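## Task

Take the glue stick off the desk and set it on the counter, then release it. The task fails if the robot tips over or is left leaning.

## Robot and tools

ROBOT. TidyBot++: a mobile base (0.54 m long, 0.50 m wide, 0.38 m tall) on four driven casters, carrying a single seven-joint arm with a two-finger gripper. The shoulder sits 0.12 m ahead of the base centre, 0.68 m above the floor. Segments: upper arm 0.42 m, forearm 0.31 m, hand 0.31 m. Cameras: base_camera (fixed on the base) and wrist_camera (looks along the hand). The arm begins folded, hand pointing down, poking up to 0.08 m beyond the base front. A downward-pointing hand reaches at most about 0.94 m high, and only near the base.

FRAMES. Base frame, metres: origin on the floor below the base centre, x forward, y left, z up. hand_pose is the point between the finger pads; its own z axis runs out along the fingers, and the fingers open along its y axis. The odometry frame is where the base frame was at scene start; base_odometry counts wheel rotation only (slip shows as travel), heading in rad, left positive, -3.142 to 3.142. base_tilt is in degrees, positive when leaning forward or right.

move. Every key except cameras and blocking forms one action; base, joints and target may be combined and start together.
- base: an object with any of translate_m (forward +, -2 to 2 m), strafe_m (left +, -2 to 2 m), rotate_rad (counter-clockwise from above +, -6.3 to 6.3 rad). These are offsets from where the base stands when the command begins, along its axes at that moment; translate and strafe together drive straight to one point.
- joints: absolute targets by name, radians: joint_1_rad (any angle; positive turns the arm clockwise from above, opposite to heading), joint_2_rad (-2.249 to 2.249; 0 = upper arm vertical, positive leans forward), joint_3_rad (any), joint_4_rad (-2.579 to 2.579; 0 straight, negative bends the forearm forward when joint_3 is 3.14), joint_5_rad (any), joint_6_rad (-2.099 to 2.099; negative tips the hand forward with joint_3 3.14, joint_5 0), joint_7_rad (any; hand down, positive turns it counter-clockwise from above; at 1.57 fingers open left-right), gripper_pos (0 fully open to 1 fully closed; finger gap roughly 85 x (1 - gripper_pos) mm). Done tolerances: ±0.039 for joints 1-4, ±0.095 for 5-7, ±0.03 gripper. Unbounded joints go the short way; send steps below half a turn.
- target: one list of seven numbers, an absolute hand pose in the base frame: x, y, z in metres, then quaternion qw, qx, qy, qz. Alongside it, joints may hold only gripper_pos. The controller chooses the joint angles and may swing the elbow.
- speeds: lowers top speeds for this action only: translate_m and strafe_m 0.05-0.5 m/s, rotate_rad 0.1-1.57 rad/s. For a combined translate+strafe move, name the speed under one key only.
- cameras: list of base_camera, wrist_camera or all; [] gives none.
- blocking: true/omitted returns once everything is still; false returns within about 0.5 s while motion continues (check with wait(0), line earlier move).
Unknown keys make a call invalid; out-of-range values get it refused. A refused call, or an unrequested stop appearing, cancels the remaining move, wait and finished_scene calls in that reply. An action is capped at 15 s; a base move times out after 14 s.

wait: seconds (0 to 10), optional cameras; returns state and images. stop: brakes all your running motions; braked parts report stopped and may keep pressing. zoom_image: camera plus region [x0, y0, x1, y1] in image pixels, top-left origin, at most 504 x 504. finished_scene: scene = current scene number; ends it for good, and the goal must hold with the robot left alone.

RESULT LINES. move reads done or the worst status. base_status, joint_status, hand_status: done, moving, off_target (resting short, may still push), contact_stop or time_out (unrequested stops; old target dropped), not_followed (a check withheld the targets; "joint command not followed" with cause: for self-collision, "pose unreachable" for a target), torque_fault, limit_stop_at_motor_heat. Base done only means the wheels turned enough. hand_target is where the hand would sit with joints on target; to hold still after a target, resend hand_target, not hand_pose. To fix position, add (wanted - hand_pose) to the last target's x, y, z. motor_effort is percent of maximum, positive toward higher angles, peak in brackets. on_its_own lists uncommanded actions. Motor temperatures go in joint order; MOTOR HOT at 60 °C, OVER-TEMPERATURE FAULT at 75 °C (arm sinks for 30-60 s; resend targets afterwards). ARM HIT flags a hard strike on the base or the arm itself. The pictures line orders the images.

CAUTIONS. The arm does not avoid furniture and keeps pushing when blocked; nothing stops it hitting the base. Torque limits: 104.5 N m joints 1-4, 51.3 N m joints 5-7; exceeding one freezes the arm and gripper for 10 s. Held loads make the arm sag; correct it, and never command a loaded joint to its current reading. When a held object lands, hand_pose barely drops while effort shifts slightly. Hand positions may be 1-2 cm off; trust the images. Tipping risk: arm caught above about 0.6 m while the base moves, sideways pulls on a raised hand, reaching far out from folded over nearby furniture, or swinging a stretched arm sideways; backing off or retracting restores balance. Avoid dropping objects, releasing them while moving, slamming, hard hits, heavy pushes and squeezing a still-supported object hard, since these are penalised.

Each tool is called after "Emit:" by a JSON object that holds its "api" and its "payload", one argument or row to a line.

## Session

Emit:
{"api": "move", "payload": {
  "joints": {"joint_2_rad": -0.321, "joint_4_rad": -1.521, "joint_6_rad": -0.75},
  "cameras": ["wrist_camera"]
}}

Scene clock: 2.27 s.
Motor temperatures (°C): [38 34 31 37 41 37 38]
move: done
base_odometry: x=+0.000 y=+0.000 heading=+0.000
base_tilt: forward=+0.3 right=-0.2
base_status: not commanded
joint_positions: joint_1_rad=+0.011 joint_2_rad=-0.334 joint_3_rad=+3.119 joint_4_rad=-1.540 joint_5_rad=+0.019 joint_6_rad=-0.814 joint_7_rad=+1.599 gripper_pos=+0.000
joint_status: all done
motor_effort: joint_1_rad=+1(2) joint_2_rad=-8(8) joint_3_rad=+1(1) joint_4_rad=+21(21) joint_5_rad=+0(0) joint_6_rad=+8(9) joint_7_rad=+1(1)
hand_pose: x=+0.5548 y=+0.0045 z=+1.0567 quat_wxyz=(+0.017, +0.846, +0.020, +0.532) (m; base frame)
hand_target: x=+0.5682 y=+0.0050 z=+1.0797 quat_wxyz=(+0.017, +0.827, +0.020, +0.561) (m; base frame)
hand_status: not commanded
pictures: wrist_camera
camera_calibration:
wrist_camera: T_world_to_cam=[[-0.0360813, -0.998219, 0.0475129, -0.0317983], [-0.455315, -0.0259021, -0.889954, 1.24788], [0.889599, -0.053744, -0.453569, 0.123577], [0, 0, 0, 1]] pos_world=[0.457097, 0.00722249, 1.16812]

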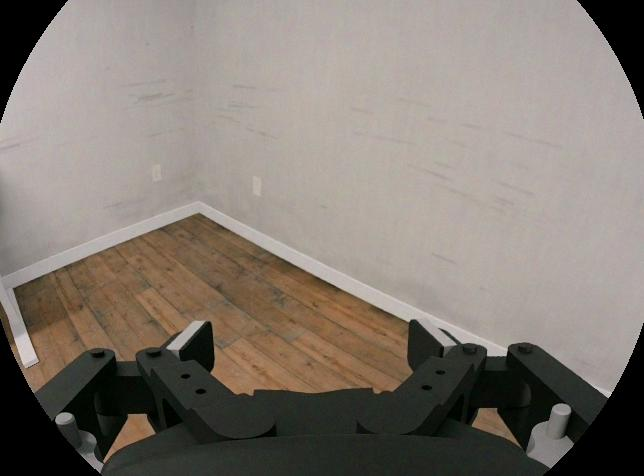

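Emit:
{"api": "move", "payload": {
  "base": {"rotate_rad": 1.0},
  "cameras": ["wrist_camera"]
}}

Emit:
{"api": "move", "payload": {
  "base": {"rotate_rad": 3.14},
  "cameras": ["wrist_camera"]
}}

Scene clock: 6.77 s.
Motor temperatures (°C): [38 34 31 37 41 37 38]
move: done
base_odometry: x=+0.000 y=+0.000 heading=+1.000
base_tilt: forward=+0.3 right=-0.3
base_status: done
joint_positions: joint_1_rad=+0.011 joint_2_rad=-0.326 joint_3_rad=+3.116 joint_4_rad=-1.540 joint_5_rad=+0.019 joint_6_rad=-0.812 joint_7_rad=+1.599 gripper_pos=+0.000
joint_status: not commanded
motor_effort: joint_1_rad=+1(3) joint_2_rad=-8(10) joint_3_rad=+0(2) joint_4_rad=+21(22) joint_5_rad=+0(1) joint_6_rad=+8(9) joint_7_rad=+1(1)
hand_pose: x=+0.5583 y=+0.0061 z=+1.0535 quat_wxyz=(+0.017, +0.848, +0.022, +0.529) (m; base frame)
hand_target: x=+0.5682 y=+0.0050 z=+1.0797 quat_wxyz=(+0.017, +0.827, +0.020, +0.561) (m; base frame)
hand_status: not commanded
pictures: wrist_camera
camera_calibration:
wrist_camera: T_world_to_cam=[[-0.0328693, -0.998277, 0.0485982, -0.0328695], [-0.460864, -0.0280079, -0.887028, 1.24678], [0.886862, -0.0515532, -0.45915, 0.12651], [0, 0, 0, 1]] pos_world=[0.461317, 0.00862872, 1.16561]

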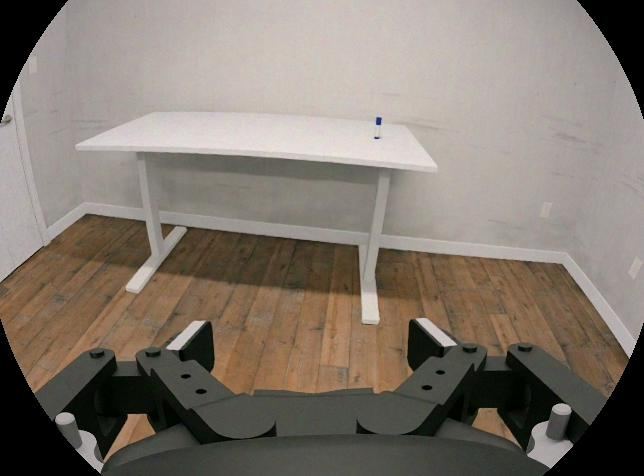

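Scene clock: 10.13 s.
Motor temperatures (°C): [37 34 31 37 41 37 38]
move: done
base_odometry: x=+0.000 y=+0.000 heading=-2.144
base_tilt: forward=+0.2 right=-0.3
base_status: done
joint_positions: joint_1_rad=+0.011 joint_2_rad=-0.320 joint_3_rad=+3.117 joint_4_rad=-1.540 joint_5_rad=+0.019 joint_6_rad=-0.810 joint_7_rad=+1.599 gripper_pos=+0.000
joint_status: not commanded
motor_effort: joint_1_rad=+1(2) joint_2_rad=-9(12) joint_3_rad=+0(3) joint_4_rad=+21(22) joint_5_rad=+0(1) joint_6_rad=+8(9) joint_7_rad=+1(1)
hand_pose: x=+0.5608 y=+0.0051 z=+1.0512 quat_wxyz=(+0.017, +0.849, +0.021, +0.527) (m; base frame)
hand_target: x=+0.5682 y=+0.0050 z=+1.0797 quat_wxyz=(+0.017, +0.827, +0.020, +0.561) (m; base frame)
hand_status: not commanded
pictures: wrist_camera
camera_calibration:
wrist_camera: T_world_to_cam=[[-0.0342904, -0.998251, 0.0481588, -0.0324058], [-0.465254, -0.0267026, -0.884774, 1.24589], [0.884513, -0.0527454, -0.463525, 0.129023], [0, 0, 0, 1]] pos_world=[0.464424, 0.00772492, 1.1637]

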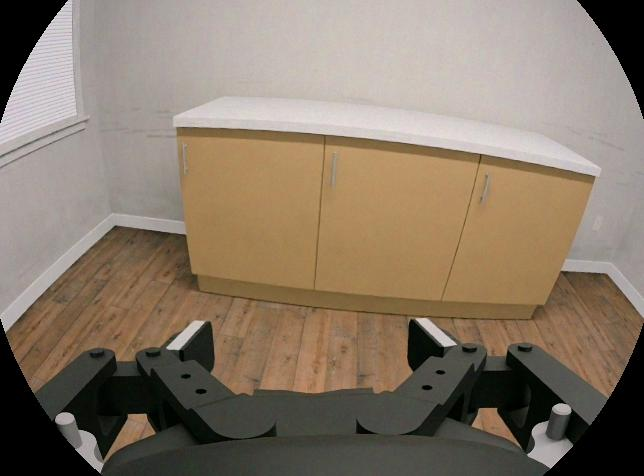

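Emit:
{"api": "move", "payload": {
  "base": {"rotate_rad": 3.024},
  "cameras": []
}}

Emit:
{"api": "move", "payload": {
  "base": {"translate_m": 0.95, "strafe_m": -0.07}
}}

Emit:
{"api": "zoom_image", "payload": {
  "camera": "wrist_camera",
  "region": [260, 120, 380, 240]
}}

Scene clock: 49.93 s.
Motor temperatures (°C): [37 33 31 37 41 37 38]
move: done
base_odometry: x=+0.000 y=+0.000 heading=+0.880
base_tilt: forward=+0.3 right=-0.3
base_status: done
joint_positions: joint_1_rad=+0.011 joint_2_rad=-0.319 joint_3_rad=+3.118 joint_4_rad=-1.540 joint_5_rad=+0.019 joint_6_rad=-0.810 joint_7_rad=+1.599 gripper_pos=+0.000
joint_status: not commanded
motor_effort: joint_1_rad=+1(2) joint_2_rad=-9(11) joint_3_rad=+0(2) joint_4_rad=+21(22) joint_5_rad=+0(1) joint_6_rad=+8(9) joint_7_rad=+1(1)
hand_pose: x=+0.5611 y=+0.0047 z=+1.0510 quat_wxyz=(+0.017, +0.849, +0.020, +0.527) (m; base frame)
hand_target: x=+0.5682 y=+0.0050 z=+1.0797 quat_wxyz=(+0.017, +0.827, +0.020, +0.561) (m; base frame)
hand_status: not commanded
pictures: none
No camera images: "cameras" was empty.

Scene clock: 52.87 s.
Motor temperatures (°C): [37 33 31 37 41 37 38]
move: done
base_odometry: x=+0.660 y=+0.687 heading=+0.880
base_tilt: forward=+0.2 right=-0.3
base_status: done
joint_positions: joint_1_rad=+0.011 joint_2_rad=-0.315 joint_3_rad=+3.118 joint_4_rad=-1.538 joint_5_rad=+0.019 joint_6_rad=-0.808 joint_7_rad=+1.599 gripper_pos=+0.000
joint_status: not commanded
motor_effort: joint_1_rad=+1(1) joint_2_rad=-9(13) joint_3_rad=+0(1) joint_4_rad=+21(22) joint_5_rad=+0(0) joint_6_rad=+8(9) joint_7_rad=+1(1)
hand_pose: x=+0.5626 y=+0.0047 z=+1.0507 quat_wxyz=(+0.017, +0.849, +0.020, +0.527) (m; base frame)
hand_target: x=+0.5682 y=+0.0050 z=+1.0797 quat_wxyz=(+0.017, +0.827, +0.020, +0.561) (m; base frame)
hand_status: not commanded
pictures: base_camera, wrist_camera
camera_calibration:
wrist_camera: T_world_to_cam=[[-0.0350226, -0.998243, 0.0477916, -0.031954], [-0.465836, -0.026002, -0.884489, 1.24635], [0.884178, -0.0532401, -0.464107, 0.127972], [0, 0, 0, 1]] pos_world=[0.466323, 0.00732294, 1.1633]

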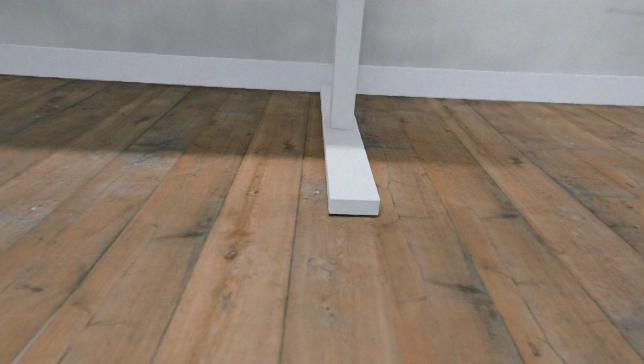

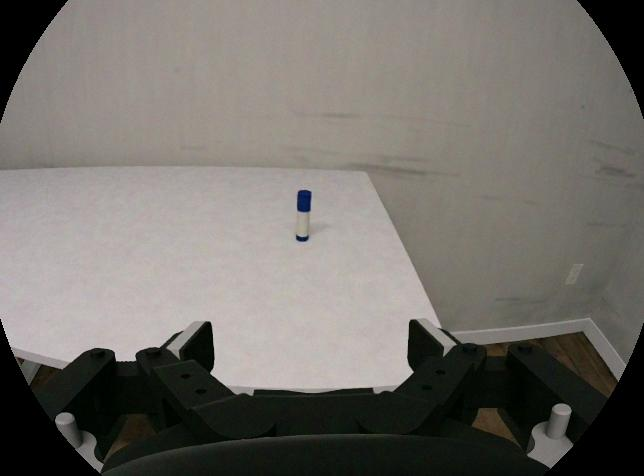

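Scaled by 4.200.

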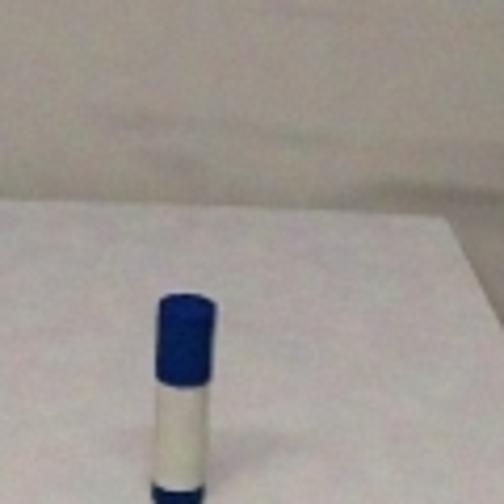

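Emit:
{"api": "move", "payload": {
  "base": {"translate_m": 0.13},
  "cameras": []
}}

Emit:
{"api": "move", "payload": {
  "target": [0.73, 0.0, 0.90, 0, 0.9537, 0, 0.3007]
}}

Scene clock: 91.77 s.
Motor temperatures (°C): [37 33 31 38 41 37 38]
move: done
base_odometry: x=+0.743 y=+0.788 heading=+0.880
base_tilt: forward=+0.2 right=-0.2
base_status: done
joint_positions: joint_1_rad=+0.011 joint_2_rad=-0.314 joint_3_rad=+3.118 joint_4_rad=-1.537 joint_5_rad=+0.019 joint_6_rad=-0.807 joint_7_rad=+1.599 gripper_pos=+0.000
joint_status: not commanded
motor_effort: joint_1_rad=+1(2) joint_2_rad=-9(14) joint_3_rad=+0(1) joint_4_rad=+20(22) joint_5_rad=+0(0) joint_6_rad=+8(9) joint_7_rad=+1(1)
hand_pose: x=+0.5632 y=+0.0047 z=+1.0510 quat_wxyz=(+0.017, +0.849, +0.020, +0.527) (m; base frame)
hand_target: x=+0.5682 y=+0.0050 z=+1.0797 quat_wxyz=(+0.017, +0.827, +0.020, +0.561) (m; base frame)
hand_status: not commanded
pictures: none
No camera images: "cameras" was empty.

Scene clock: 93.87 s.
Motor temperatures (°C): [37 33 31 38 41 37 38]
move: done
base_odometry: x=+0.743 y=+0.788 heading=+0.880
base_tilt: forward=+0.3 right=-0.3
base_status: not commanded
joint_positions: joint_1_rad=+0.009 joint_2_rad=+0.308 joint_3_rad=+3.159 joint_4_rad=-1.058 joint_5_rad=+0.019 joint_6_rad=-1.112 joint_7_rad=+1.599 gripper_pos=+0.000
joint_status: not commanded
motor_effort: joint_1_rad=+1(1) joint_2_rad=-30(32) joint_3_rad=-1(1) joint_4_rad=+20(22) joint_5_rad=+0(0) joint_6_rad=+5(9) joint_7_rad=+1(2)
hand_pose: x=+0.7461 y=-0.0185 z=+0.9013 quat_wxyz=(+0.020, +0.945, +0.003, +0.325) (m; base frame)
hand_target: x=+0.7300 y=+0.0000 z=+0.9000 quat_wxyz=(+0.000, +0.954, +0.000, +0.301) (m; base frame)
hand_status: done (0.025 m and 3.8 deg from the pose sent, 0.225 m and 28.8 deg at the start)
pictures: base_camera, wrist_camera
camera_calibration:
wrist_camera: T_world_to_cam=[[-0.0546398, -0.996615, 0.0614217, -0.0390869], [-0.803061, 0.00730558, -0.595852, 1.19106], [0.593386, -0.0818826, -0.800742, 0.415047], [0, 0, 0, 1]] pos_world=[0.708075, -0.0136708, 1.04444]

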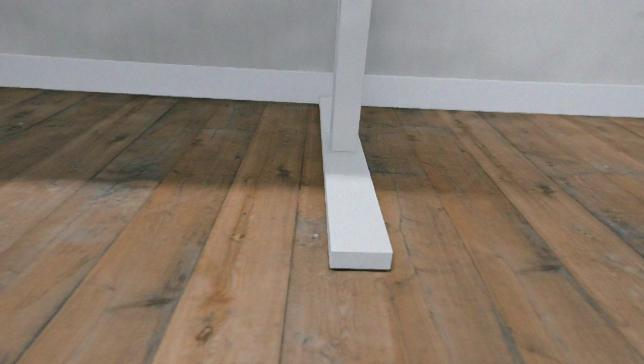

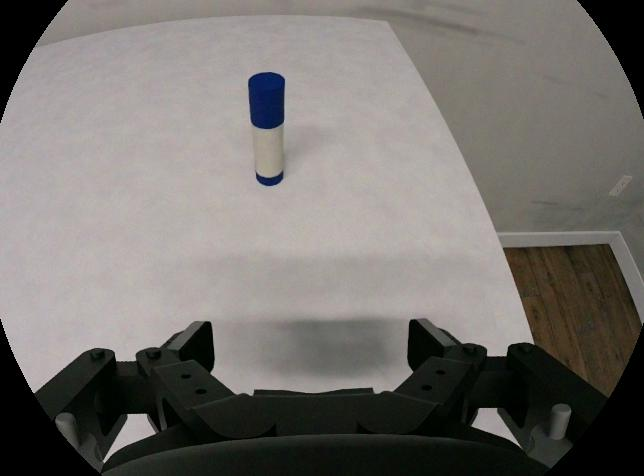

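Emit:
{"api": "move", "payload": {
  "base": {"strafe_m": 0.024, "translate_m": 0.05},
  "target": [0.73, 0.0, 0.877, 0, 0.9537, 0, 0.3007],
  "cameras": ["wrist_camera"]
}}

Scene clock: 104.70 s.
Motor temperatures (°C): [37 34 31 38 41 37 38]
move: done
base_odometry: x=+0.756 y=+0.842 heading=+0.880
base_tilt: forward=+0.3 right=-0.3
base_status: done
joint_positions: joint_1_rad=+0.001 joint_2_rad=+0.302 joint_3_rad=+3.161 joint_4_rad=-1.110 joint_5_rad=+0.019 joint_6_rad=-1.114 joint_7_rad=+1.599 gripper_pos=+0.000
joint_status: not commanded
motor_effort: joint_1_rad=+1(3) joint_2_rad=-30(34) joint_3_rad=+0(2) joint_4_rad=+20(22) joint_5_rad=+0(0) joint_6_rad=+6(6) joint_7_rad=+1(1)
hand_pose: x=+0.7343 y=-0.0148 z=+0.8787 quat_wxyz=(+0.019, +0.953, +0.006, +0.302) (m; base frame)
hand_target: x=+0.7300 y=+0.0000 z=+0.8770 quat_wxyz=(+0.000, +0.954, +0.000, +0.301) (m; base frame)
hand_status: done (0.016 m and 2.3 deg from the pose sent, 0.035 m and 3.8 deg at the start)
pictures: wrist_camera
camera_calibration:
wrist_camera: T_world_to_cam=[[-0.0463985, -0.996908, 0.0634091, -0.0424999], [-0.830982, 0.00329269, -0.556289, 1.1538], [0.554361, -0.0785028, -0.828566, 0.457408], [0, 0, 0, 1]] pos_world=[0.703245, -0.0102598, 1.02353]

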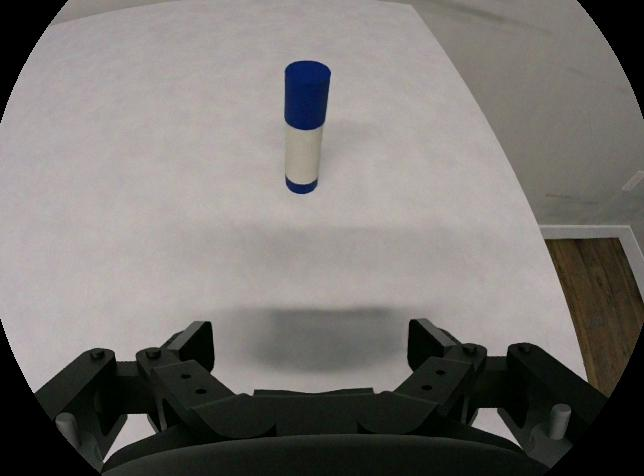

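Emit:
{"api": "move", "payload": {
  "base": {"translate_m": 0.09},
  "speeds": {"translate_m": 0.15},
  "target": [0.73, 0.0, 0.870, 0, 0.9537, 0, 0.3007],
  "cameras": ["wrist_camera"]
}}

Scene clock: 111.40 s.
Motor temperatures (°C): [37 34 31 38 41 37 38]
move: done
base_odometry: x=+0.813 y=+0.911 heading=+0.880
base_tilt: forward=+0.2 right=-0.3
base_status: done
joint_positions: joint_1_rad=+0.001 joint_2_rad=+0.297 joint_3_rad=+3.161 joint_4_rad=-1.135 joint_5_rad=+0.019 joint_6_rad=-1.114 joint_7_rad=+1.599 gripper_pos=+0.000
joint_status: not commanded
motor_effort: joint_1_rad=+1(2) joint_2_rad=-30(33) joint_3_rad=+0(3) joint_4_rad=+20(22) joint_5_rad=+0(1) joint_6_rad=+5(6) joint_7_rad=+1(1)
hand_pose: x=+0.7281 y=-0.0148 z=+0.8698 quat_wxyz=(+0.019, +0.956, +0.006, +0.293) (m; base frame)
hand_target: x=+0.7300 y=+0.0000 z=+0.8700 quat_wxyz=(+0.000, +0.954, +0.000, +0.301) (m; base frame)
hand_status: done (0.015 m and 2.5 deg from the pose sent, 0.018 m and 2.3 deg at the start)
pictures: wrist_camera
camera_calibration:
wrist_camera: T_world_to_cam=[[-0.0453763, -0.996923, 0.0639198, -0.0433578], [-0.841715, 0.0036944, -0.539909, 1.13732], [0.538012, -0.0783013, -0.839293, 0.474646], [0, 0, 0, 1]] pos_world=[0.699966, -0.0102607, 1.01519]

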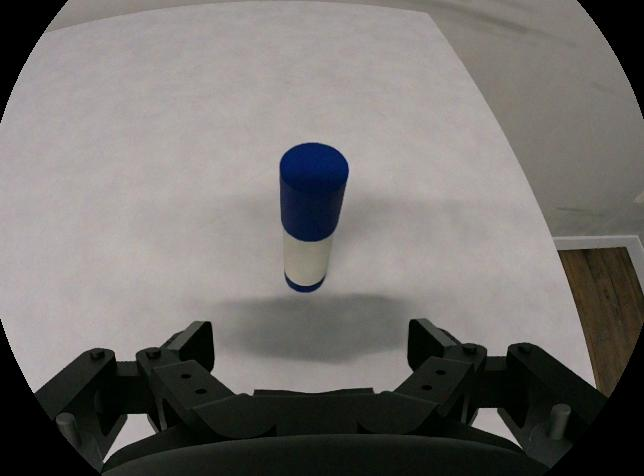

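Emit:
{"api": "move", "payload": {
  "base": {"translate_m": 0.05},
  "speeds": {"translate_m": 0.1},
  "cameras": ["wrist_camera"]
}}

Scene clock: 116.03 s.
Motor temperatures (°C): [37 34 31 38 41 37 38]
move: done
base_odometry: x=+0.845 y=+0.950 heading=+0.880
base_tilt: forward=+0.2 right=-0.3
base_status: done
joint_positions: joint_1_rad=+0.001 joint_2_rad=+0.296 joint_3_rad=+3.161 joint_4_rad=-1.135 joint_5_rad=+0.019 joint_6_rad=-1.114 joint_7_rad=+1.599 gripper_pos=+0.000
joint_status: not commanded
motor_effort: joint_1_rad=+1(2) joint_2_rad=-30(33) joint_3_rad=+0(1) joint_4_rad=+20(21) joint_5_rad=+0(1) joint_6_rad=+5(6) joint_7_rad=+1(1)
hand_pose: x=+0.7279 y=-0.0148 z=+0.8701 quat_wxyz=(+0.019, +0.956, +0.006, +0.293) (m; base frame)
hand_target: x=+0.7300 y=+0.0000 z=+0.8700 quat_wxyz=(+0.000, +0.954, +0.000, +0.301) (m; base frame)
hand_status: not commanded
pictures: wrist_camera
camera_calibration:
wrist_camera: T_world_to_cam=[[-0.0454058, -0.996923, 0.0638996, -0.0433497], [-0.841519, 0.00370174, -0.540214, 1.1374], [0.538315, -0.0783016, -0.839098, 0.47465], [0, 0, 0, 1]] pos_world=[0.699666, -0.0102608, 1.01549]

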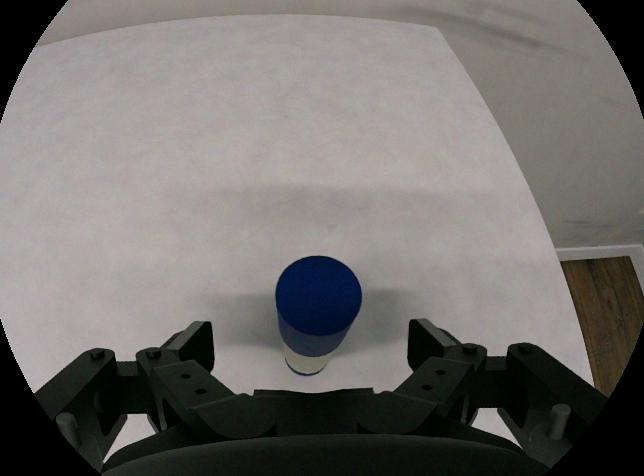

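Emit:
{"api": "move", "payload": {
  "base": {"strafe_m": -0.003},
  "cameras": []
}}

Emit:
{"api": "move", "payload": {
  "joints": {"gripper_pos": 0.8},
  "cameras": ["wrist_camera"]
}}

Scene clock: 127.73 s.
Motor temperatures (°C): [37 34 31 38 41 37 38]
move: done
base_odometry: x=+0.847 y=+0.948 heading=+0.881
base_tilt: forward=+0.3 right=-0.2
base_status: done
joint_positions: joint_1_rad=-0.002 joint_2_rad=+0.296 joint_3_rad=+3.164 joint_4_rad=-1.135 joint_5_rad=+0.019 joint_6_rad=-1.114 joint_7_rad=+1.599 gripper_pos=+0.000
joint_status: not commanded
motor_effort: joint_1_rad=+1(6) joint_2_rad=-30(30) joint_3_rad=-1(4) joint_4_rad=+20(21) joint_5_rad=+0(1) joint_6_rad=+5(6) joint_7_rad=+1(1)
hand_pose: x=+0.7279 y=-0.0142 z=+0.8701 quat_wxyz=(+0.019, +0.956, +0.007, +0.293) (m; base frame)
hand_target: x=+0.7300 y=+0.0000 z=+0.8700 quat_wxyz=(+0.000, +0.954, +0.000, +0.301) (m; base frame)
hand_status: not commanded
pictures: none
No camera images: "cameras" was empty.

Scene clock: 128.73 s.
Motor temperatures (°C): [37 34 31 38 41 37 38]
move: off_target
base_odometry: x=+0.847 y=+0.948 heading=+0.881
base_tilt: forward=+0.3 right=-0.3
base_status: not commanded
joint_positions: joint_1_rad=-0.002 joint_2_rad=+0.296 joint_3_rad=+3.164 joint_4_rad=-1.136 joint_5_rad=+0.019 joint_6_rad=-1.114 joint_7_rad=+1.599 gripper_pos=+0.765
joint_status: gripper_pos off_target (ended at +0.765, target +0.800)
motor_effort: joint_1_rad=+1(2) joint_2_rad=-30(30) joint_3_rad=+0(2) joint_4_rad=+20(21) joint_5_rad=+0(0) joint_6_rad=+5(6) joint_7_rad=+1(2)
hand_pose: x=+0.7278 y=-0.0142 z=+0.8704 quat_wxyz=(+0.019, +0.956, +0.007, +0.293) (m; base frame)
hand_target: x=+0.7300 y=+0.0000 z=+0.8700 quat_wxyz=(+0.000, +0.954, +0.000, +0.301) (m; base frame)
hand_status: not commanded
pictures: wrist_camera
camera_calibration:
wrist_camera: T_world_to_cam=[[-0.0446297, -0.996933, 0.064281, -0.0436082], [-0.841244, 0.00279966, -0.540648, 1.13763], [0.53881, -0.0782049, -0.83879, 0.474407], [0, 0, 0, 1]] pos_world=[0.699468, -0.00955848, 1.01579]

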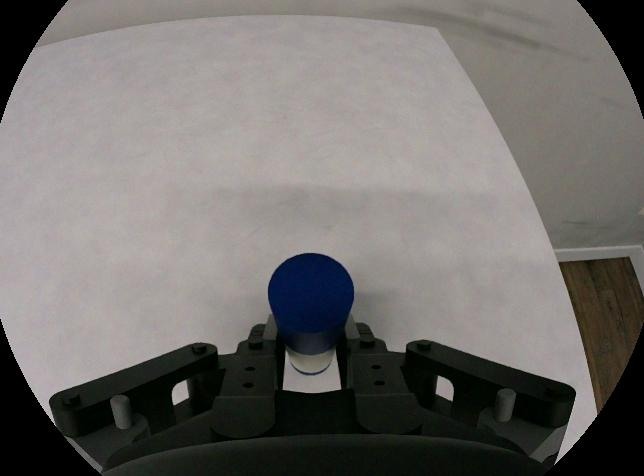

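Emit:
{"api": "move", "payload": {
  "joints": {"gripper_pos": 0.92},
  "cameras": []
}}

Emit:
{"api": "move", "payload": {
  "target": [0.72, 0.0, 0.94, 0, 0.9537, 0, 0.3007],
  "cameras": ["wrist_camera"]
}}

Scene clock: 132.20 s.
Motor temperatures (°C): [37 35 31 38 41 37 38]
move: off_target
base_odometry: x=+0.847 y=+0.948 heading=+0.881
base_tilt: forward=+0.3 right=-0.2
base_status: not commanded
joint_positions: joint_1_rad=-0.002 joint_2_rad=+0.296 joint_3_rad=+3.164 joint_4_rad=-1.136 joint_5_rad=+0.019 joint_6_rad=-1.114 joint_7_rad=+1.599 gripper_pos=+0.765
joint_status: gripper_pos off_target (ended at +0.765, target +0.920)
motor_effort: joint_1_rad=+1(2) joint_2_rad=-30(30) joint_3_rad=-1(1) joint_4_rad=+20(20) joint_5_rad=+0(0) joint_6_rad=+5(5) joint_7_rad=+1(1)
hand_pose: x=+0.7278 y=-0.0142 z=+0.8704 quat_wxyz=(+0.019, +0.956, +0.007, +0.293) (m; base frame)
hand_target: x=+0.7300 y=+0.0000 z=+0.8700 quat_wxyz=(+0.000, +0.954, +0.000, +0.301) (m; base frame)
hand_status: not commanded
pictures: none
No camera images: "cameras" was empty.

Scene clock: 133.53 s.
Motor temperatures (°C): [37 35 31 38 41 37 38]
move: done
base_odometry: x=+0.847 y=+0.948 heading=+0.881
base_tilt: forward=+0.2 right=-0.3
base_status: not commanded
joint_positions: joint_1_rad=-0.002 joint_2_rad=+0.306 joint_3_rad=+3.164 joint_4_rad=-0.914 joint_5_rad=+0.019 joint_6_rad=-1.251 joint_7_rad=+1.599 gripper_pos=+0.765
joint_status: not commanded
motor_effort: joint_1_rad=+1(1) joint_2_rad=-30(32) joint_3_rad=+0(1) joint_4_rad=+20(22) joint_5_rad=+0(0) joint_6_rad=+7(7) joint_7_rad=+1(1)
hand_pose: x=+0.7344 y=-0.0141 z=+0.9473 quat_wxyz=(+0.020, +0.944, +0.005, +0.329) (m; base frame)
hand_target: x=+0.7200 y=+0.0000 z=+0.9400 quat_wxyz=(+0.000, +0.954, +0.000, +0.301) (m; base frame)
hand_status: done (0.021 m and 4.2 deg from the pose sent, 0.071 m and 2.5 deg at the start)
pictures: wrist_camera
camera_calibration:
wrist_camera: T_world_to_cam=[[-0.0514612, -0.996763, 0.0617696, -0.0407858], [-0.798392, 0.0039058, -0.602126, 1.21163], [0.599936, -0.0803024, -0.796008, 0.449853], [0, 0, 0, 1]] pos_world=[0.695374, -0.00926188, 1.09016]

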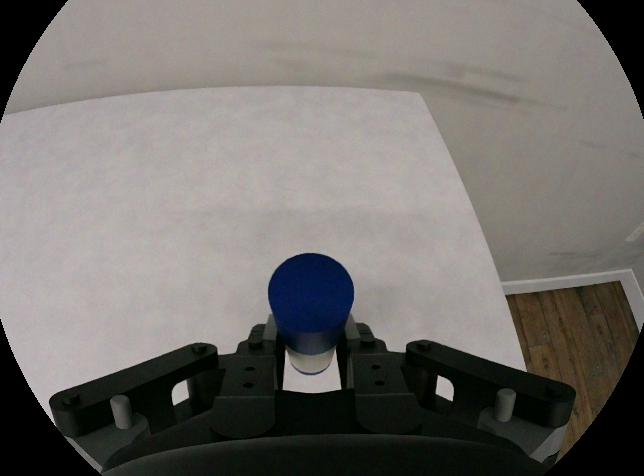

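Emit:
{"api": "move", "payload": {
  "base": {"translate_m": -0.6},
  "speeds": {"translate_m": 0.4},
  "cameras": ["wrist_camera"]
}}

Emit:
{"api": "move", "payload": {
  "base": {"rotate_rad": 3.13},
  "speeds": {"rotate_rad": 1.2},
  "target": [0.58, 0.01, 1.05, 0, 0.9537, 0, 0.3007],
  "cameras": ["wrist_camera"]
}}

Emit:
{"api": "move", "payload": {
  "base": {"translate_m": 1.46, "strafe_m": -0.1},
  "speeds": {"translate_m": 0.4}
}}

Scene clock: 146.13 s.
Motor temperatures (°C): [37 35 31 38 41 37 38]
move: done
base_odometry: x=+0.466 y=+0.485 heading=+0.881
base_tilt: forward=+0.3 right=-0.3
base_status: done
joint_positions: joint_1_rad=-0.004 joint_2_rad=+0.313 joint_3_rad=+3.166 joint_4_rad=-0.912 joint_5_rad=+0.018 joint_6_rad=-1.257 joint_7_rad=+1.599 gripper_pos=+0.765
joint_status: not commanded
motor_effort: joint_1_rad=+1(3) joint_2_rad=-30(35) joint_3_rad=+0(2) joint_4_rad=+19(21) joint_5_rad=+0(1) joint_6_rad=+5(7) joint_7_rad=+0(1)
hand_pose: x=+0.7350 y=-0.0141 z=+0.9424 quat_wxyz=(+0.020, +0.946, +0.005, +0.323) (m; base frame)
hand_target: x=+0.7200 y=+0.0000 z=+0.9400 quat_wxyz=(+0.000, +0.954, +0.000, +0.301) (m; base frame)
hand_status: not commanded
pictures: wrist_camera
camera_calibration:
wrist_camera: T_world_to_cam=[[-0.051255, -0.996729, 0.0624763, -0.0413053], [-0.805728, 0.00430877, -0.592271, 1.20523], [0.590064, -0.0806957, -0.803313, 0.459756], [0, 0, 0, 1]] pos_world=[0.697688, -0.00926301, 1.08573]

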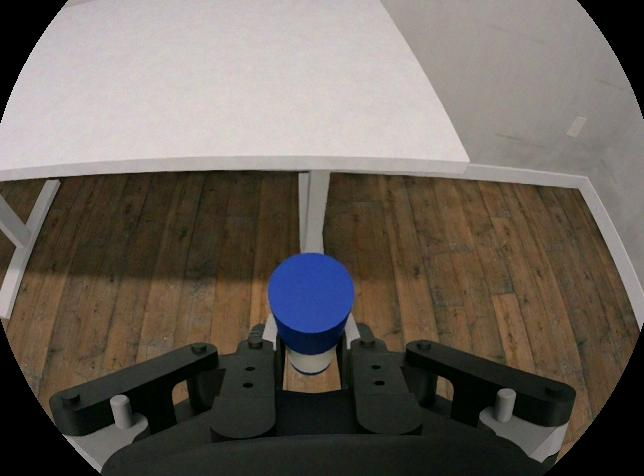

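Scene clock: 149.90 s.
Motor temperatures (°C): [37 35 31 38 41 37 38]
move: done
base_odometry: x=+0.466 y=+0.485 heading=-2.273
base_tilt: forward=+0.3 right=-0.3
base_status: done
joint_positions: joint_1_rad=-0.038 joint_2_rad=+0.118 joint_3_rad=+3.173 joint_4_rad=-0.771 joint_5_rad=+0.018 joint_6_rad=-1.594 joint_7_rad=+1.593 gripper_pos=+0.765
joint_status: not commanded
motor_effort: joint_1_rad=+1(3) joint_2_rad=-21(34) joint_3_rad=-1(3) joint_4_rad=+17(21) joint_5_rad=+0(1) joint_6_rad=+6(7) joint_7_rad=+1(1)
hand_pose: x=+0.6036 y=+0.0005 z=+1.0515 quat_wxyz=(+0.013, +0.946, +0.011, +0.323) (m; base frame)
hand_target: x=+0.5800 y=+0.0100 z=+1.0500 quat_wxyz=(+0.000, +0.954, +0.000, +0.301) (m; base frame)
hand_status: done (0.025 m and 3.4 deg from the pose sent, 0.190 m and 3.6 deg at the start)
pictures: wrist_camera
camera_calibration:
wrist_camera: T_world_to_cam=[[-0.0344137, -0.998038, 0.0523123, -0.0397669], [-0.805813, -0.00325266, -0.592161, 1.16386], [0.591169, -0.0625324, -0.80412, 0.626316], [0, 0, 0, 1]] pos_world=[0.56623, 0.00326183, 1.19491]

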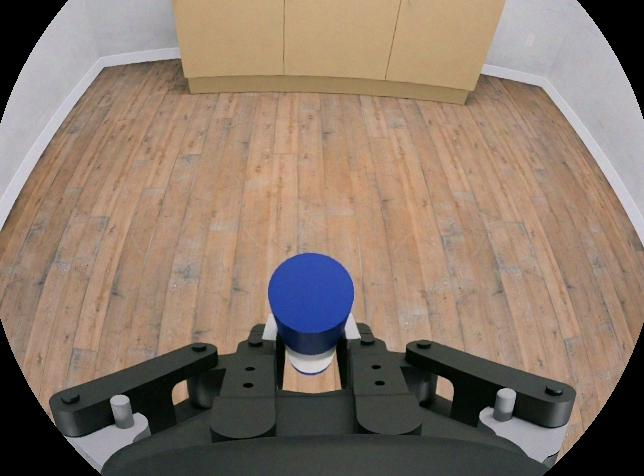

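Scene clock: 154.70 s.
Motor temperatures (°C): [37 35 31 38 41 37 38]
move: done
base_odometry: x=-0.554 y=-0.565 heading=-2.272
base_tilt: forward=+0.2 right=-0.3
base_status: done
joint_positions: joint_1_rad=-0.038 joint_2_rad=+0.113 joint_3_rad=+3.173 joint_4_rad=-0.771 joint_5_rad=+0.018 joint_6_rad=-1.599 joint_7_rad=+1.593 gripper_pos=+0.765
joint_status: not commanded
motor_effort: joint_1_rad=+1(2) joint_2_rad=-21(25) joint_3_rad=-1(1) joint_4_rad=+17(18) joint_5_rad=+0(1) joint_6_rad=+6(7) joint_7_rad=+1(1)
hand_pose: x=+0.6005 y=+0.0004 z=+1.0532 quat_wxyz=(+0.013, +0.946, +0.011, +0.324) (m; base frame)
hand_target: x=+0.5800 y=+0.0100 z=+1.0500 quat_wxyz=(+0.000, +0.954, +0.000, +0.301) (m; base frame)
hand_status: not commanded
pictures: base_camera, wrist_camera
camera_calibration:
wrist_camera: T_world_to_cam=[[-0.0345601, -0.998045, 0.0520841, -0.0398106], [-0.805213, -0.00306248, -0.592978, 1.16293], [0.591978, -0.0624322, -0.803533, 0.628406], [0, 0, 0, 1]] pos_world=[0.563028, 0.00306139, 1.19661]

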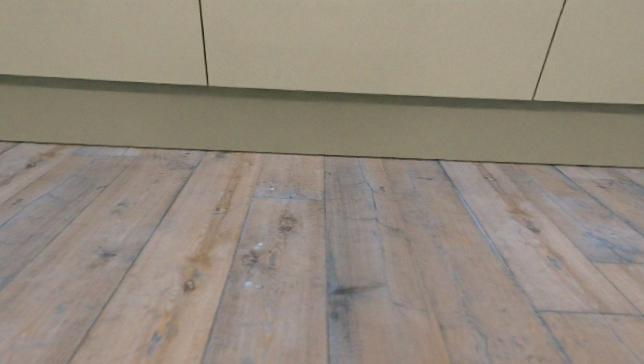

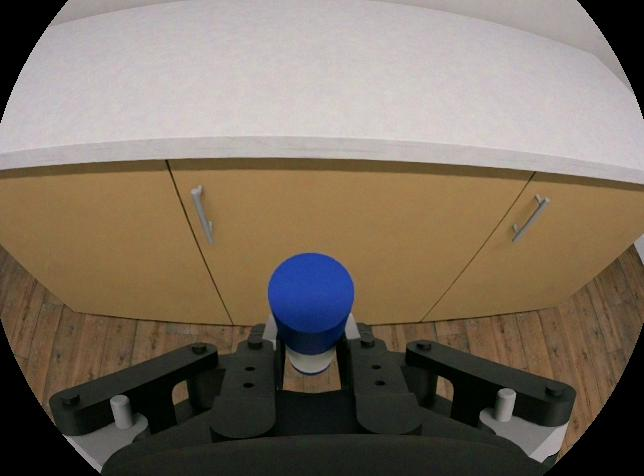

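Emit:
{"api": "move", "payload": {
  "base": {"translate_m": 0.47},
  "speeds": {"translate_m": 0.35},
  "cameras": []
}}

Emit:
{"api": "move", "payload": {
  "target": [0.58, 0.01, 0.99, 0, 0.9564, 0, 0.292],
  "cameras": ["wrist_camera"]
}}

Scene clock: 164.30 s.
Motor temperatures (°C): [37 35 31 38 41 37 38]
move: done
base_odometry: x=-0.857 y=-0.924 heading=-2.272
base_tilt: forward=+0.3 right=-0.2
base_status: done
joint_positions: joint_1_rad=-0.038 joint_2_rad=+0.113 joint_3_rad=+3.173 joint_4_rad=-0.771 joint_5_rad=+0.018 joint_6_rad=-1.600 joint_7_rad=+1.593 gripper_pos=+0.765
joint_status: not commanded
motor_effort: joint_1_rad=+1(2) joint_2_rad=-20(25) joint_3_rad=-1(1) joint_4_rad=+17(19) joint_5_rad=+0(1) joint_6_rad=+6(7) joint_7_rad=+0(1)
hand_pose: x=+0.6001 y=+0.0004 z=+1.0531 quat_wxyz=(+0.013, +0.946, +0.011, +0.323) (m; base frame)
hand_target: x=+0.5800 y=+0.0100 z=+1.0500 quat_wxyz=(+0.000, +0.954, +0.000, +0.301) (m; base frame)
hand_status: not commanded
pictures: none
No camera images: "cameras" was empty.

Scene clock: 165.70 s.
Motor temperatures (°C): [37 35 31 38 41 37 38]
move: done
base_odometry: x=-0.857 y=-0.924 heading=-2.272
base_tilt: forward=+0.3 right=-0.2
base_status: not commanded
joint_positions: joint_1_rad=-0.038 joint_2_rad=+0.039 joint_3_rad=+3.171 joint_4_rad=-1.049 joint_5_rad=+0.018 joint_6_rad=-1.526 joint_7_rad=+1.589 gripper_pos=+0.765
joint_status: not commanded
motor_effort: joint_1_rad=+1(1) joint_2_rad=-19(20) joint_3_rad=+0(1) joint_4_rad=+19(19) joint_5_rad=+0(0) joint_6_rad=+4(6) joint_7_rad=+1(1)
hand_pose: x=+0.5709 y=+0.0002 z=+0.9790 quat_wxyz=(+0.011, +0.965, +0.011, +0.260) (m; base frame)
hand_target: x=+0.5800 y=+0.0100 z=+0.9900 quat_wxyz=(+0.000, +0.956, +0.000, +0.292) (m; base frame)
hand_status: done (0.017 m and 4.2 deg from the pose sent, 0.067 m and 4.2 deg at the start)
pictures: wrist_camera
camera_calibration:
wrist_camera: T_world_to_cam=[[-0.0281138, -0.998178, 0.0533837, -0.0421197], [-0.87646, -0.00106421, -0.481474, 1.02653], [0.480654, -0.0603247, -0.874833, 0.719567], [0, 0, 0, 1]] pos_world=[0.552667, 0.00245711, 1.126]

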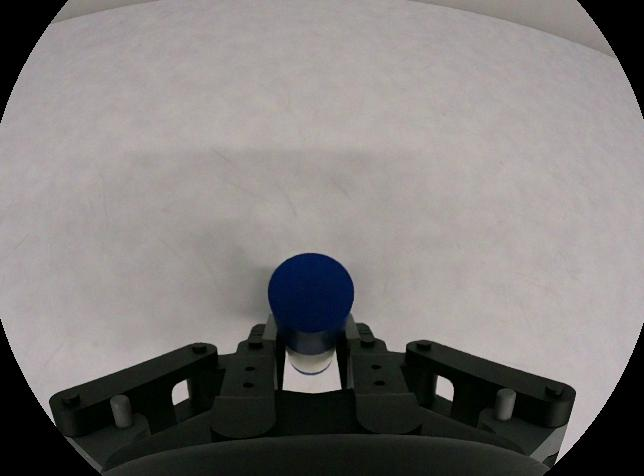

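Emit:
{"api": "move", "payload": {
  "target": [0.59, 0.01, 0.985, 0, 0.9467, 0, 0.322],
  "cameras": ["wrist_camera"]
}}

Scene clock: 169.67 s.
Motor temperatures (°C): [37 35 31 38 41 37 38]
move: done
base_odometry: x=-0.857 y=-0.924 heading=-2.272
base_tilt: forward=+0.2 right=-0.3
base_status: not commanded
joint_positions: joint_1_rad=-0.038 joint_2_rad=+0.006 joint_3_rad=+3.165 joint_4_rad=-1.140 joint_5_rad=+0.018 joint_6_rad=-1.407 joint_7_rad=+1.587 gripper_pos=+0.765
joint_status: not commanded
motor_effort: joint_1_rad=+1(2) joint_2_rad=-18(19) joint_3_rad=-1(1) joint_4_rad=+19(19) joint_5_rad=+0(0) joint_6_rad=+5(6) joint_7_rad=+1(1)
hand_pose: x=+0.5810 y=+0.0024 z=+0.9731 quat_wxyz=(+0.009, +0.957, +0.013, +0.290) (m; base frame)
hand_target: x=+0.5900 y=+0.0100 z=+0.9850 quat_wxyz=(+0.000, +0.947, +0.000, +0.322) (m; base frame)
hand_status: done (0.017 m and 4.3 deg from the pose sent, 0.022 m and 7.6 deg at the start)
pictures: wrist_camera
camera_calibration:
wrist_camera: T_world_to_cam=[[-0.0261995, -0.998425, 0.0496147, -0.0367383], [-0.845165, -0.00438245, -0.534488, 1.06595], [0.533864, -0.0559359, -0.843718, 0.648527], [0, 0, 0, 1]] pos_world=[0.553719, 0.00426702, 1.11874]

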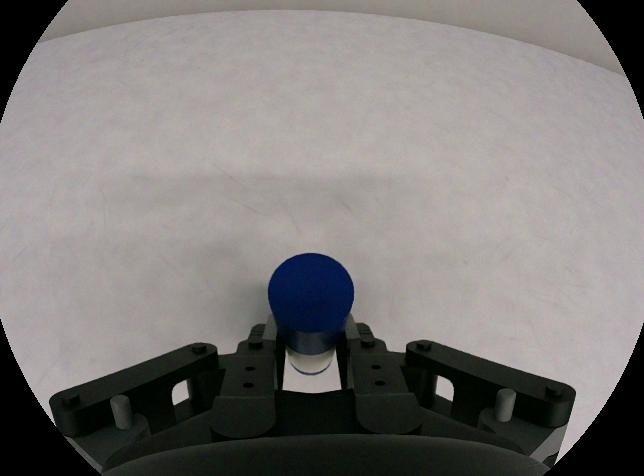

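Emit:
{"api": "move", "payload": {
  "target": [0.59, 0.01, 0.979, 0, 0.9467, 0, 0.322],
  "cameras": []
}}

Emit:
{"api": "move", "payload": {
  "target": [0.59, 0.01, 0.974, 0, 0.9467, 0, 0.322],
  "cameras": ["wrist_camera"]
}}

Scene clock: 174.70 s.
Motor temperatures (°C): [37 35 31 38 41 37 38]
move: done
base_odometry: x=-0.857 y=-0.924 heading=-2.272
base_tilt: forward=+0.3 right=-0.3
base_status: not commanded
joint_positions: joint_1_rad=-0.038 joint_2_rad=-0.002 joint_3_rad=+3.165 joint_4_rad=-1.170 joint_5_rad=+0.018 joint_6_rad=-1.383 joint_7_rad=+1.586 gripper_pos=+0.765
joint_status: not commanded
motor_effort: joint_1_rad=+1(2) joint_2_rad=-18(19) joint_3_rad=+0(1) joint_4_rad=+19(20) joint_5_rad=+0(0) joint_6_rad=+5(6) joint_7_rad=+1(1)
hand_pose: x=+0.5810 y=+0.0027 z=+0.9674 quat_wxyz=(+0.009, +0.957, +0.013, +0.291) (m; base frame)
hand_target: x=+0.5900 y=+0.0100 z=+0.9790 quat_wxyz=(+0.000, +0.947, +0.000, +0.322) (m; base frame)
hand_status: done (0.016 m and 4.2 deg from the pose sent, 0.013 m and 4.3 deg at the start)
pictures: none
No camera images: "cameras" was empty.

Scene clock: 175.30 s.
Motor temperatures (°C): [37 35 31 38 41 37 38]
move: done
base_odometry: x=-0.857 y=-0.924 heading=-2.272
base_tilt: forward=+0.3 right=-0.3
base_status: not commanded
joint_positions: joint_1_rad=-0.038 joint_2_rad=-0.010 joint_3_rad=+3.164 joint_4_rad=-1.188 joint_5_rad=+0.018 joint_6_rad=-1.363 joint_7_rad=+1.586 gripper_pos=+0.765
joint_status: not commanded
motor_effort: joint_1_rad=+1(1) joint_2_rad=-17(18) joint_3_rad=+0(1) joint_4_rad=+19(20) joint_5_rad=+0(0) joint_6_rad=+5(6) joint_7_rad=+1(1)
hand_pose: x=+0.5814 y=+0.0029 z=+0.9659 quat_wxyz=(+0.009, +0.955, +0.014, +0.296) (m; base frame)
hand_target: x=+0.5900 y=+0.0100 z=+0.9740 quat_wxyz=(+0.000, +0.947, +0.000, +0.322) (m; base frame)
hand_status: done (0.014 m and 3.7 deg from the pose sent, 0.013 m and 4.2 deg at the start)
pictures: wrist_camera
camera_calibration:
wrist_camera: T_world_to_cam=[[-0.0255706, -0.998494, 0.0485468, -0.035156], [-0.838808, -0.0049878, -0.544405, 1.06831], [0.543827, -0.0546422, -0.837417, 0.630346], [0, 0, 0, 1]] pos_world=[0.55241, 0.00466901, 1.11116]

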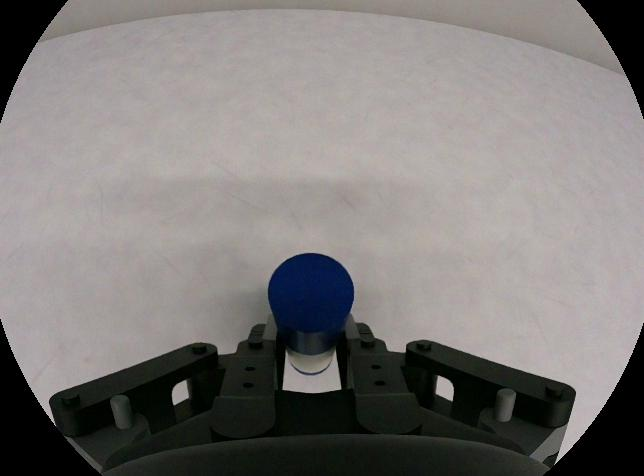

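Emit:
{"api": "move", "payload": {
  "target": [0.59, 0.01, 0.968, 0, 0.9467, 0, 0.322],
  "cameras": []
}}

Emit:
{"api": "move", "payload": {
  "target": [0.59, 0.01, 0.962, 0, 0.9467, 0, 0.322],
  "cameras": ["wrist_camera"]
}}

Scene clock: 178.73 s.
Motor temperatures (°C): [37 35 31 38 41 37 38]
move: done
base_odometry: x=-0.857 y=-0.924 heading=-2.272
base_tilt: forward=+0.3 right=-0.3
base_status: not commanded
joint_positions: joint_1_rad=-0.038 joint_2_rad=-0.021 joint_3_rad=+3.164 joint_4_rad=-1.209 joint_5_rad=+0.018 joint_6_rad=-1.339 joint_7_rad=+1.585 gripper_pos=+0.765
joint_status: not commanded
motor_effort: joint_1_rad=+1(1) joint_2_rad=-17(18) joint_3_rad=-1(1) joint_4_rad=+18(19) joint_5_rad=+0(0) joint_6_rad=+4(6) joint_7_rad=+1(1)
hand_pose: x=+0.5814 y=+0.0032 z=+0.9656 quat_wxyz=(+0.009, +0.953, +0.014, +0.302) (m; base frame)
hand_target: x=+0.5900 y=+0.0100 z=+0.9680 quat_wxyz=(+0.000, +0.947, +0.000, +0.322) (m; base frame)
hand_status: done (0.011 m and 3.0 deg from the pose sent, 0.011 m and 3.7 deg at the start)
pictures: none
No camera images: "cameras" was empty.

Scene clock: 179.37 s.
Motor temperatures (°C): [37 35 31 38 41 37 38]
move: done
base_odometry: x=-0.857 y=-0.924 heading=-2.272
base_tilt: forward=+0.2 right=-0.3
base_status: not commanded
joint_positions: joint_1_rad=-0.038 joint_2_rad=-0.032 joint_3_rad=+3.163 joint_4_rad=-1.229 joint_5_rad=+0.018 joint_6_rad=-1.316 joint_7_rad=+1.585 gripper_pos=+0.765
joint_status: not commanded
motor_effort: joint_1_rad=+1(1) joint_2_rad=-16(17) joint_3_rad=-1(1) joint_4_rad=+17(19) joint_5_rad=-1(1) joint_6_rad=+4(5) joint_7_rad=+1(1)
hand_pose: x=+0.5813 y=+0.0034 z=+0.9654 quat_wxyz=(+0.008, +0.951, +0.014, +0.309) (m; base frame)
hand_target: x=+0.5900 y=+0.0100 z=+0.9620 quat_wxyz=(+0.000, +0.947, +0.000, +0.322) (m; base frame)
hand_status: done (0.011 m and 2.4 deg from the pose sent, 0.012 m and 3.0 deg at the start)
pictures: wrist_camera
camera_calibration:
wrist_camera: T_world_to_cam=[[-0.0258314, -0.998573, 0.0467416, -0.0328513], [-0.823116, -0.00528752, -0.567849, 1.08146], [0.567286, -0.0531421, -0.821804, 0.601342], [0, 0, 0, 1]] pos_world=[0.548182, 0.00487032, 1.10982]

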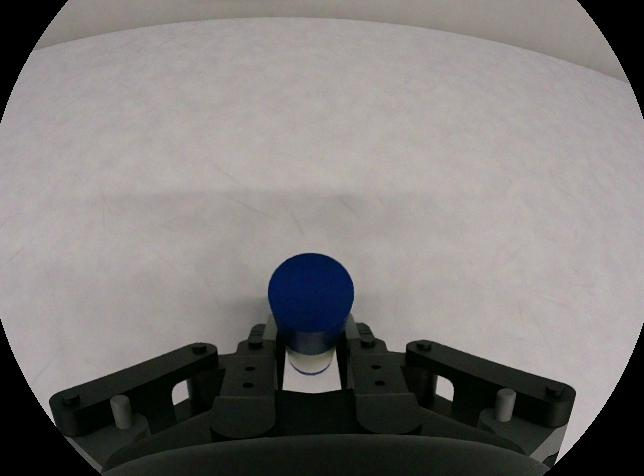

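Emit:
{"api": "move", "payload": {
  "target": [0.588, 0.01, 0.969, 0, 0.9520, 0, 0.306],
  "cameras": ["wrist_camera"]
}}

Scene clock: 182.77 s.
Motor temperatures (°C): [37 35 31 38 41 37 38]
move: done
base_odometry: x=-0.857 y=-0.924 heading=-2.272
base_tilt: forward=+0.2 right=-0.2
base_status: not commanded
joint_positions: joint_1_rad=-0.038 joint_2_rad=-0.010 joint_3_rad=+3.163 joint_4_rad=-1.206 joint_5_rad=+0.018 joint_6_rad=-1.319 joint_7_rad=+1.585 gripper_pos=+0.765
joint_status: not commanded
motor_effort: joint_1_rad=+1(1) joint_2_rad=-18(19) joint_3_rad=+0(2) joint_4_rad=+19(20) joint_5_rad=+0(0) joint_6_rad=+6(6) joint_7_rad=+1(1)
hand_pose: x=+0.5901 y=+0.0037 z=+0.9658 quat_wxyz=(+0.009, +0.951, +0.014, +0.308) (m; base frame)
hand_target: x=+0.5880 y=+0.0100 z=+0.9690 quat_wxyz=(+0.000, +0.952, +0.000, +0.306) (m; base frame)
hand_status: done (0.007 m and 1.9 deg from the pose sent, 0.010 m and 1.9 deg at the start)
pictures: wrist_camera
camera_calibration:
wrist_camera: T_world_to_cam=[[-0.0258333, -0.998551, 0.0472177, -0.03277], [-0.823816, -0.00549055, -0.566831, 1.08841], [0.566269, -0.0535417, -0.82248, 0.597985], [0, 0, 0, 1]] pos_world=[0.557183, 0.00527068, 1.11032]

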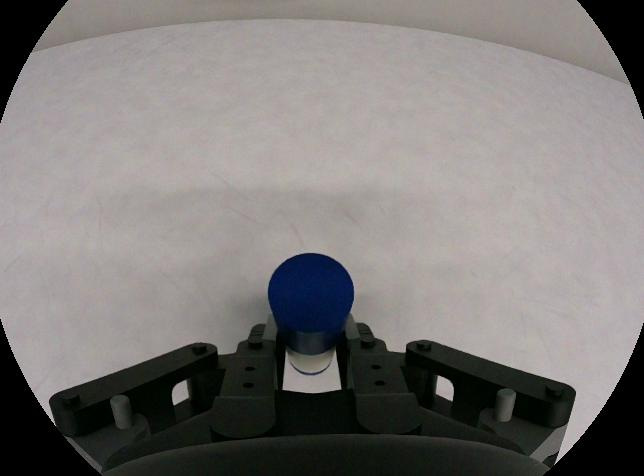

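Emit:
{"api": "move", "payload": {
  "target": [0.585, 0.01, 0.967, 0, 0.958, 0, 0.287],
  "cameras": ["wrist_camera"]
}}

Scene clock: 186.30 s.
Motor temperatures (°C): [37 35 31 38 41 37 38]
move: done
base_odometry: x=-0.857 y=-0.924 heading=-2.272
base_tilt: forward=+0.2 right=-0.3
base_status: not commanded
joint_positions: joint_1_rad=-0.038 joint_2_rad=+0.008 joint_3_rad=+3.163 joint_4_rad=-1.168 joint_5_rad=+0.018 joint_6_rad=-1.344 joint_7_rad=+1.585 gripper_pos=+0.765
joint_status: not commanded
motor_effort: joint_1_rad=+1(1) joint_2_rad=-19(20) joint_3_rad=+0(1) joint_4_rad=+19(20) joint_5_rad=+0(0) joint_6_rad=+5(6) joint_7_rad=+0(1)
hand_pose: x=+0.5943 y=+0.0038 z=+0.9705 quat_wxyz=(+0.009, +0.952, +0.014, +0.306) (m; base frame)
hand_target: x=+0.5850 y=+0.0100 z=+0.9670 quat_wxyz=(+0.000, +0.958, +0.000, +0.287) (m; base frame)
hand_status: done (0.012 m and 3.0 deg from the pose sent, 0.008 m and 3.2 deg at the start)
pictures: wrist_camera
camera_calibration:
wrist_camera: T_world_to_cam=[[-0.0260364, -0.998524, 0.0476548, -0.0330438], [-0.826791, -0.0052862, -0.562484, 1.09199], [0.561906, -0.0540457, -0.825434, 0.604906], [0, 0, 0, 1]] pos_world=[0.562088, 0.00546998, 1.11511]

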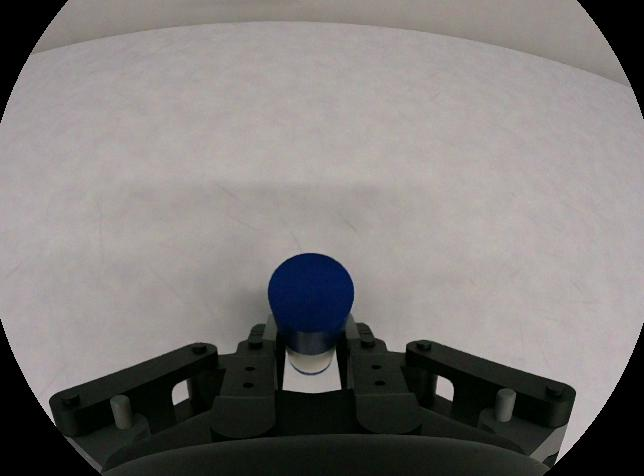

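Emit:
{"api": "move", "payload": {
  "target": [0.585, 0.01, 0.960, 0, 0.961, 0, 0.277],
  "cameras": ["wrist_camera"]
}}

Scene clock: 188.57 s.
Motor temperatures (°C): [37 35 31 38 41 37 38]
move: done
base_odometry: x=-0.857 y=-0.924 heading=-2.272
base_tilt: forward=+0.3 right=-0.2
base_status: not commanded
joint_positions: joint_1_rad=-0.038 joint_2_rad=+0.017 joint_3_rad=+3.163 joint_4_rad=-1.168 joint_5_rad=+0.018 joint_6_rad=-1.345 joint_7_rad=+1.585 gripper_pos=+0.765
joint_status: not commanded
motor_effort: joint_1_rad=+1(1) joint_2_rad=-19(20) joint_3_rad=-1(1) joint_4_rad=+20(20) joint_5_rad=+0(0) joint_6_rad=+5(6) joint_7_rad=+1(1)
hand_pose: x=+0.5965 y=+0.0039 z=+0.9661 quat_wxyz=(+0.009, +0.953, +0.014, +0.301) (m; base frame)
hand_target: x=+0.5850 y=+0.0100 z=+0.9600 quat_wxyz=(+0.000, +0.961, +0.000, +0.277) (m; base frame)
hand_status: done (0.014 m and 3.5 deg from the pose sent, 0.015 m and 4.0 deg at the start)
pictures: wrist_camera
camera_calibration:
wrist_camera: T_world_to_cam=[[-0.025564, -0.998507, 0.0482689, -0.033605], [-0.83235, -0.00548172, -0.554223, 1.08677], [0.553661, -0.0543448, -0.830967, 0.610322], [0, 0, 0, 1]] pos_world=[0.565799, 0.00557036, 1.11109]

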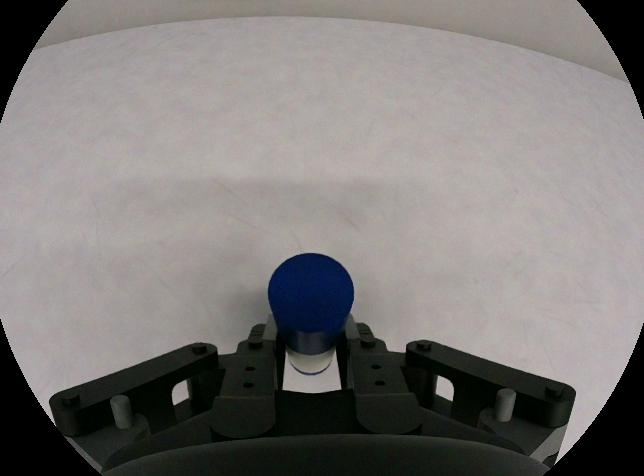

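Emit:
{"api": "move", "payload": {
  "target": [0.585, 0.01, 0.956, 0, 0.962, 0, 0.273],
  "cameras": []
}}

Scene clock: 192.23 s.
Motor temperatures (°C): [37 35 31 38 41 37 38]
move: done
base_odometry: x=-0.857 y=-0.924 heading=-2.272
base_tilt: forward=+0.3 right=-0.2
base_status: not commanded
joint_positions: joint_1_rad=-0.038 joint_2_rad=+0.017 joint_3_rad=+3.163 joint_4_rad=-1.168 joint_5_rad=+0.018 joint_6_rad=-1.345 joint_7_rad=+1.585 gripper_pos=+0.765
joint_status: not commanded
motor_effort: joint_1_rad=+1(1) joint_2_rad=-18(19) joint_3_rad=-1(1) joint_4_rad=+18(20) joint_5_rad=+0(0) joint_6_rad=+5(6) joint_7_rad=+1(1)
hand_pose: x=+0.5966 y=+0.0039 z=+0.9660 quat_wxyz=(+0.009, +0.953, +0.014, +0.301) (m; base frame)
hand_target: x=+0.5850 y=+0.0100 z=+0.9560 quat_wxyz=(+0.000, +0.962, +0.000, +0.273) (m; base frame)
hand_status: done (0.016 m and 3.9 deg from the pose sent, 0.016 m and 3.9 deg at the start)
pictures: none
No camera images: "cameras" was empty.

Emit:
{"api": "move", "payload": {
  "target": [0.585, 0.01, 0.961, 0, 0.962, 0, 0.273],
  "joints": {"gripper_pos": 0.5},
  "cameras": ["wrist_camera"]
}}

Scene clock: 196.07 s.
Motor temperatures (°C): [37 35 31 38 41 37 38]
move: done
base_odometry: x=-0.857 y=-0.924 heading=-2.272
base_tilt: forward=+0.3 right=-0.2
base_status: not commanded
joint_positions: joint_1_rad=-0.038 joint_2_rad=+0.024 joint_3_rad=+3.163 joint_4_rad=-1.152 joint_5_rad=+0.018 joint_6_rad=-1.356 joint_7_rad=+1.585 gripper_pos=+0.500
joint_status: all done
motor_effort: joint_1_rad=+1(2) joint_2_rad=-19(20) joint_3_rad=+0(1) joint_4_rad=+19(20) joint_5_rad=+0(0) joint_6_rad=+6(6) joint_7_rad=+0(1)
hand_pose: x=+0.5976 y=+0.0040 z=+0.9679 quat_wxyz=(+0.009, +0.954, +0.014, +0.300) (m; base frame)
hand_target: x=+0.5850 y=+0.0100 z=+0.9610 quat_wxyz=(+0.000, +0.962, +0.000, +0.273) (m; base frame)
hand_status: done (0.016 m and 3.7 deg from the pose sent, 0.014 m and 3.9 deg at the start)
pictures: wrist_camera
camera_calibration:
wrist_camera: T_world_to_cam=[[-0.0256067, -0.998497, 0.0484584, -0.0337451], [-0.834022, -0.00538624, -0.551704, 1.08721], [0.551136, -0.0545427, -0.832631, 0.614353], [0, 0, 0, 1]] pos_world=[0.567302, 0.00567005, 1.11298]

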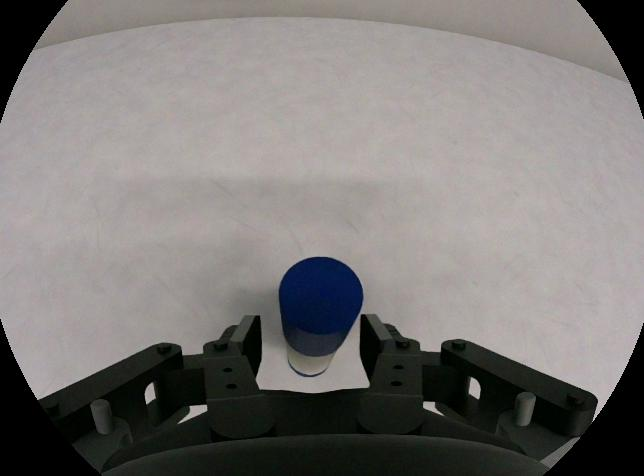

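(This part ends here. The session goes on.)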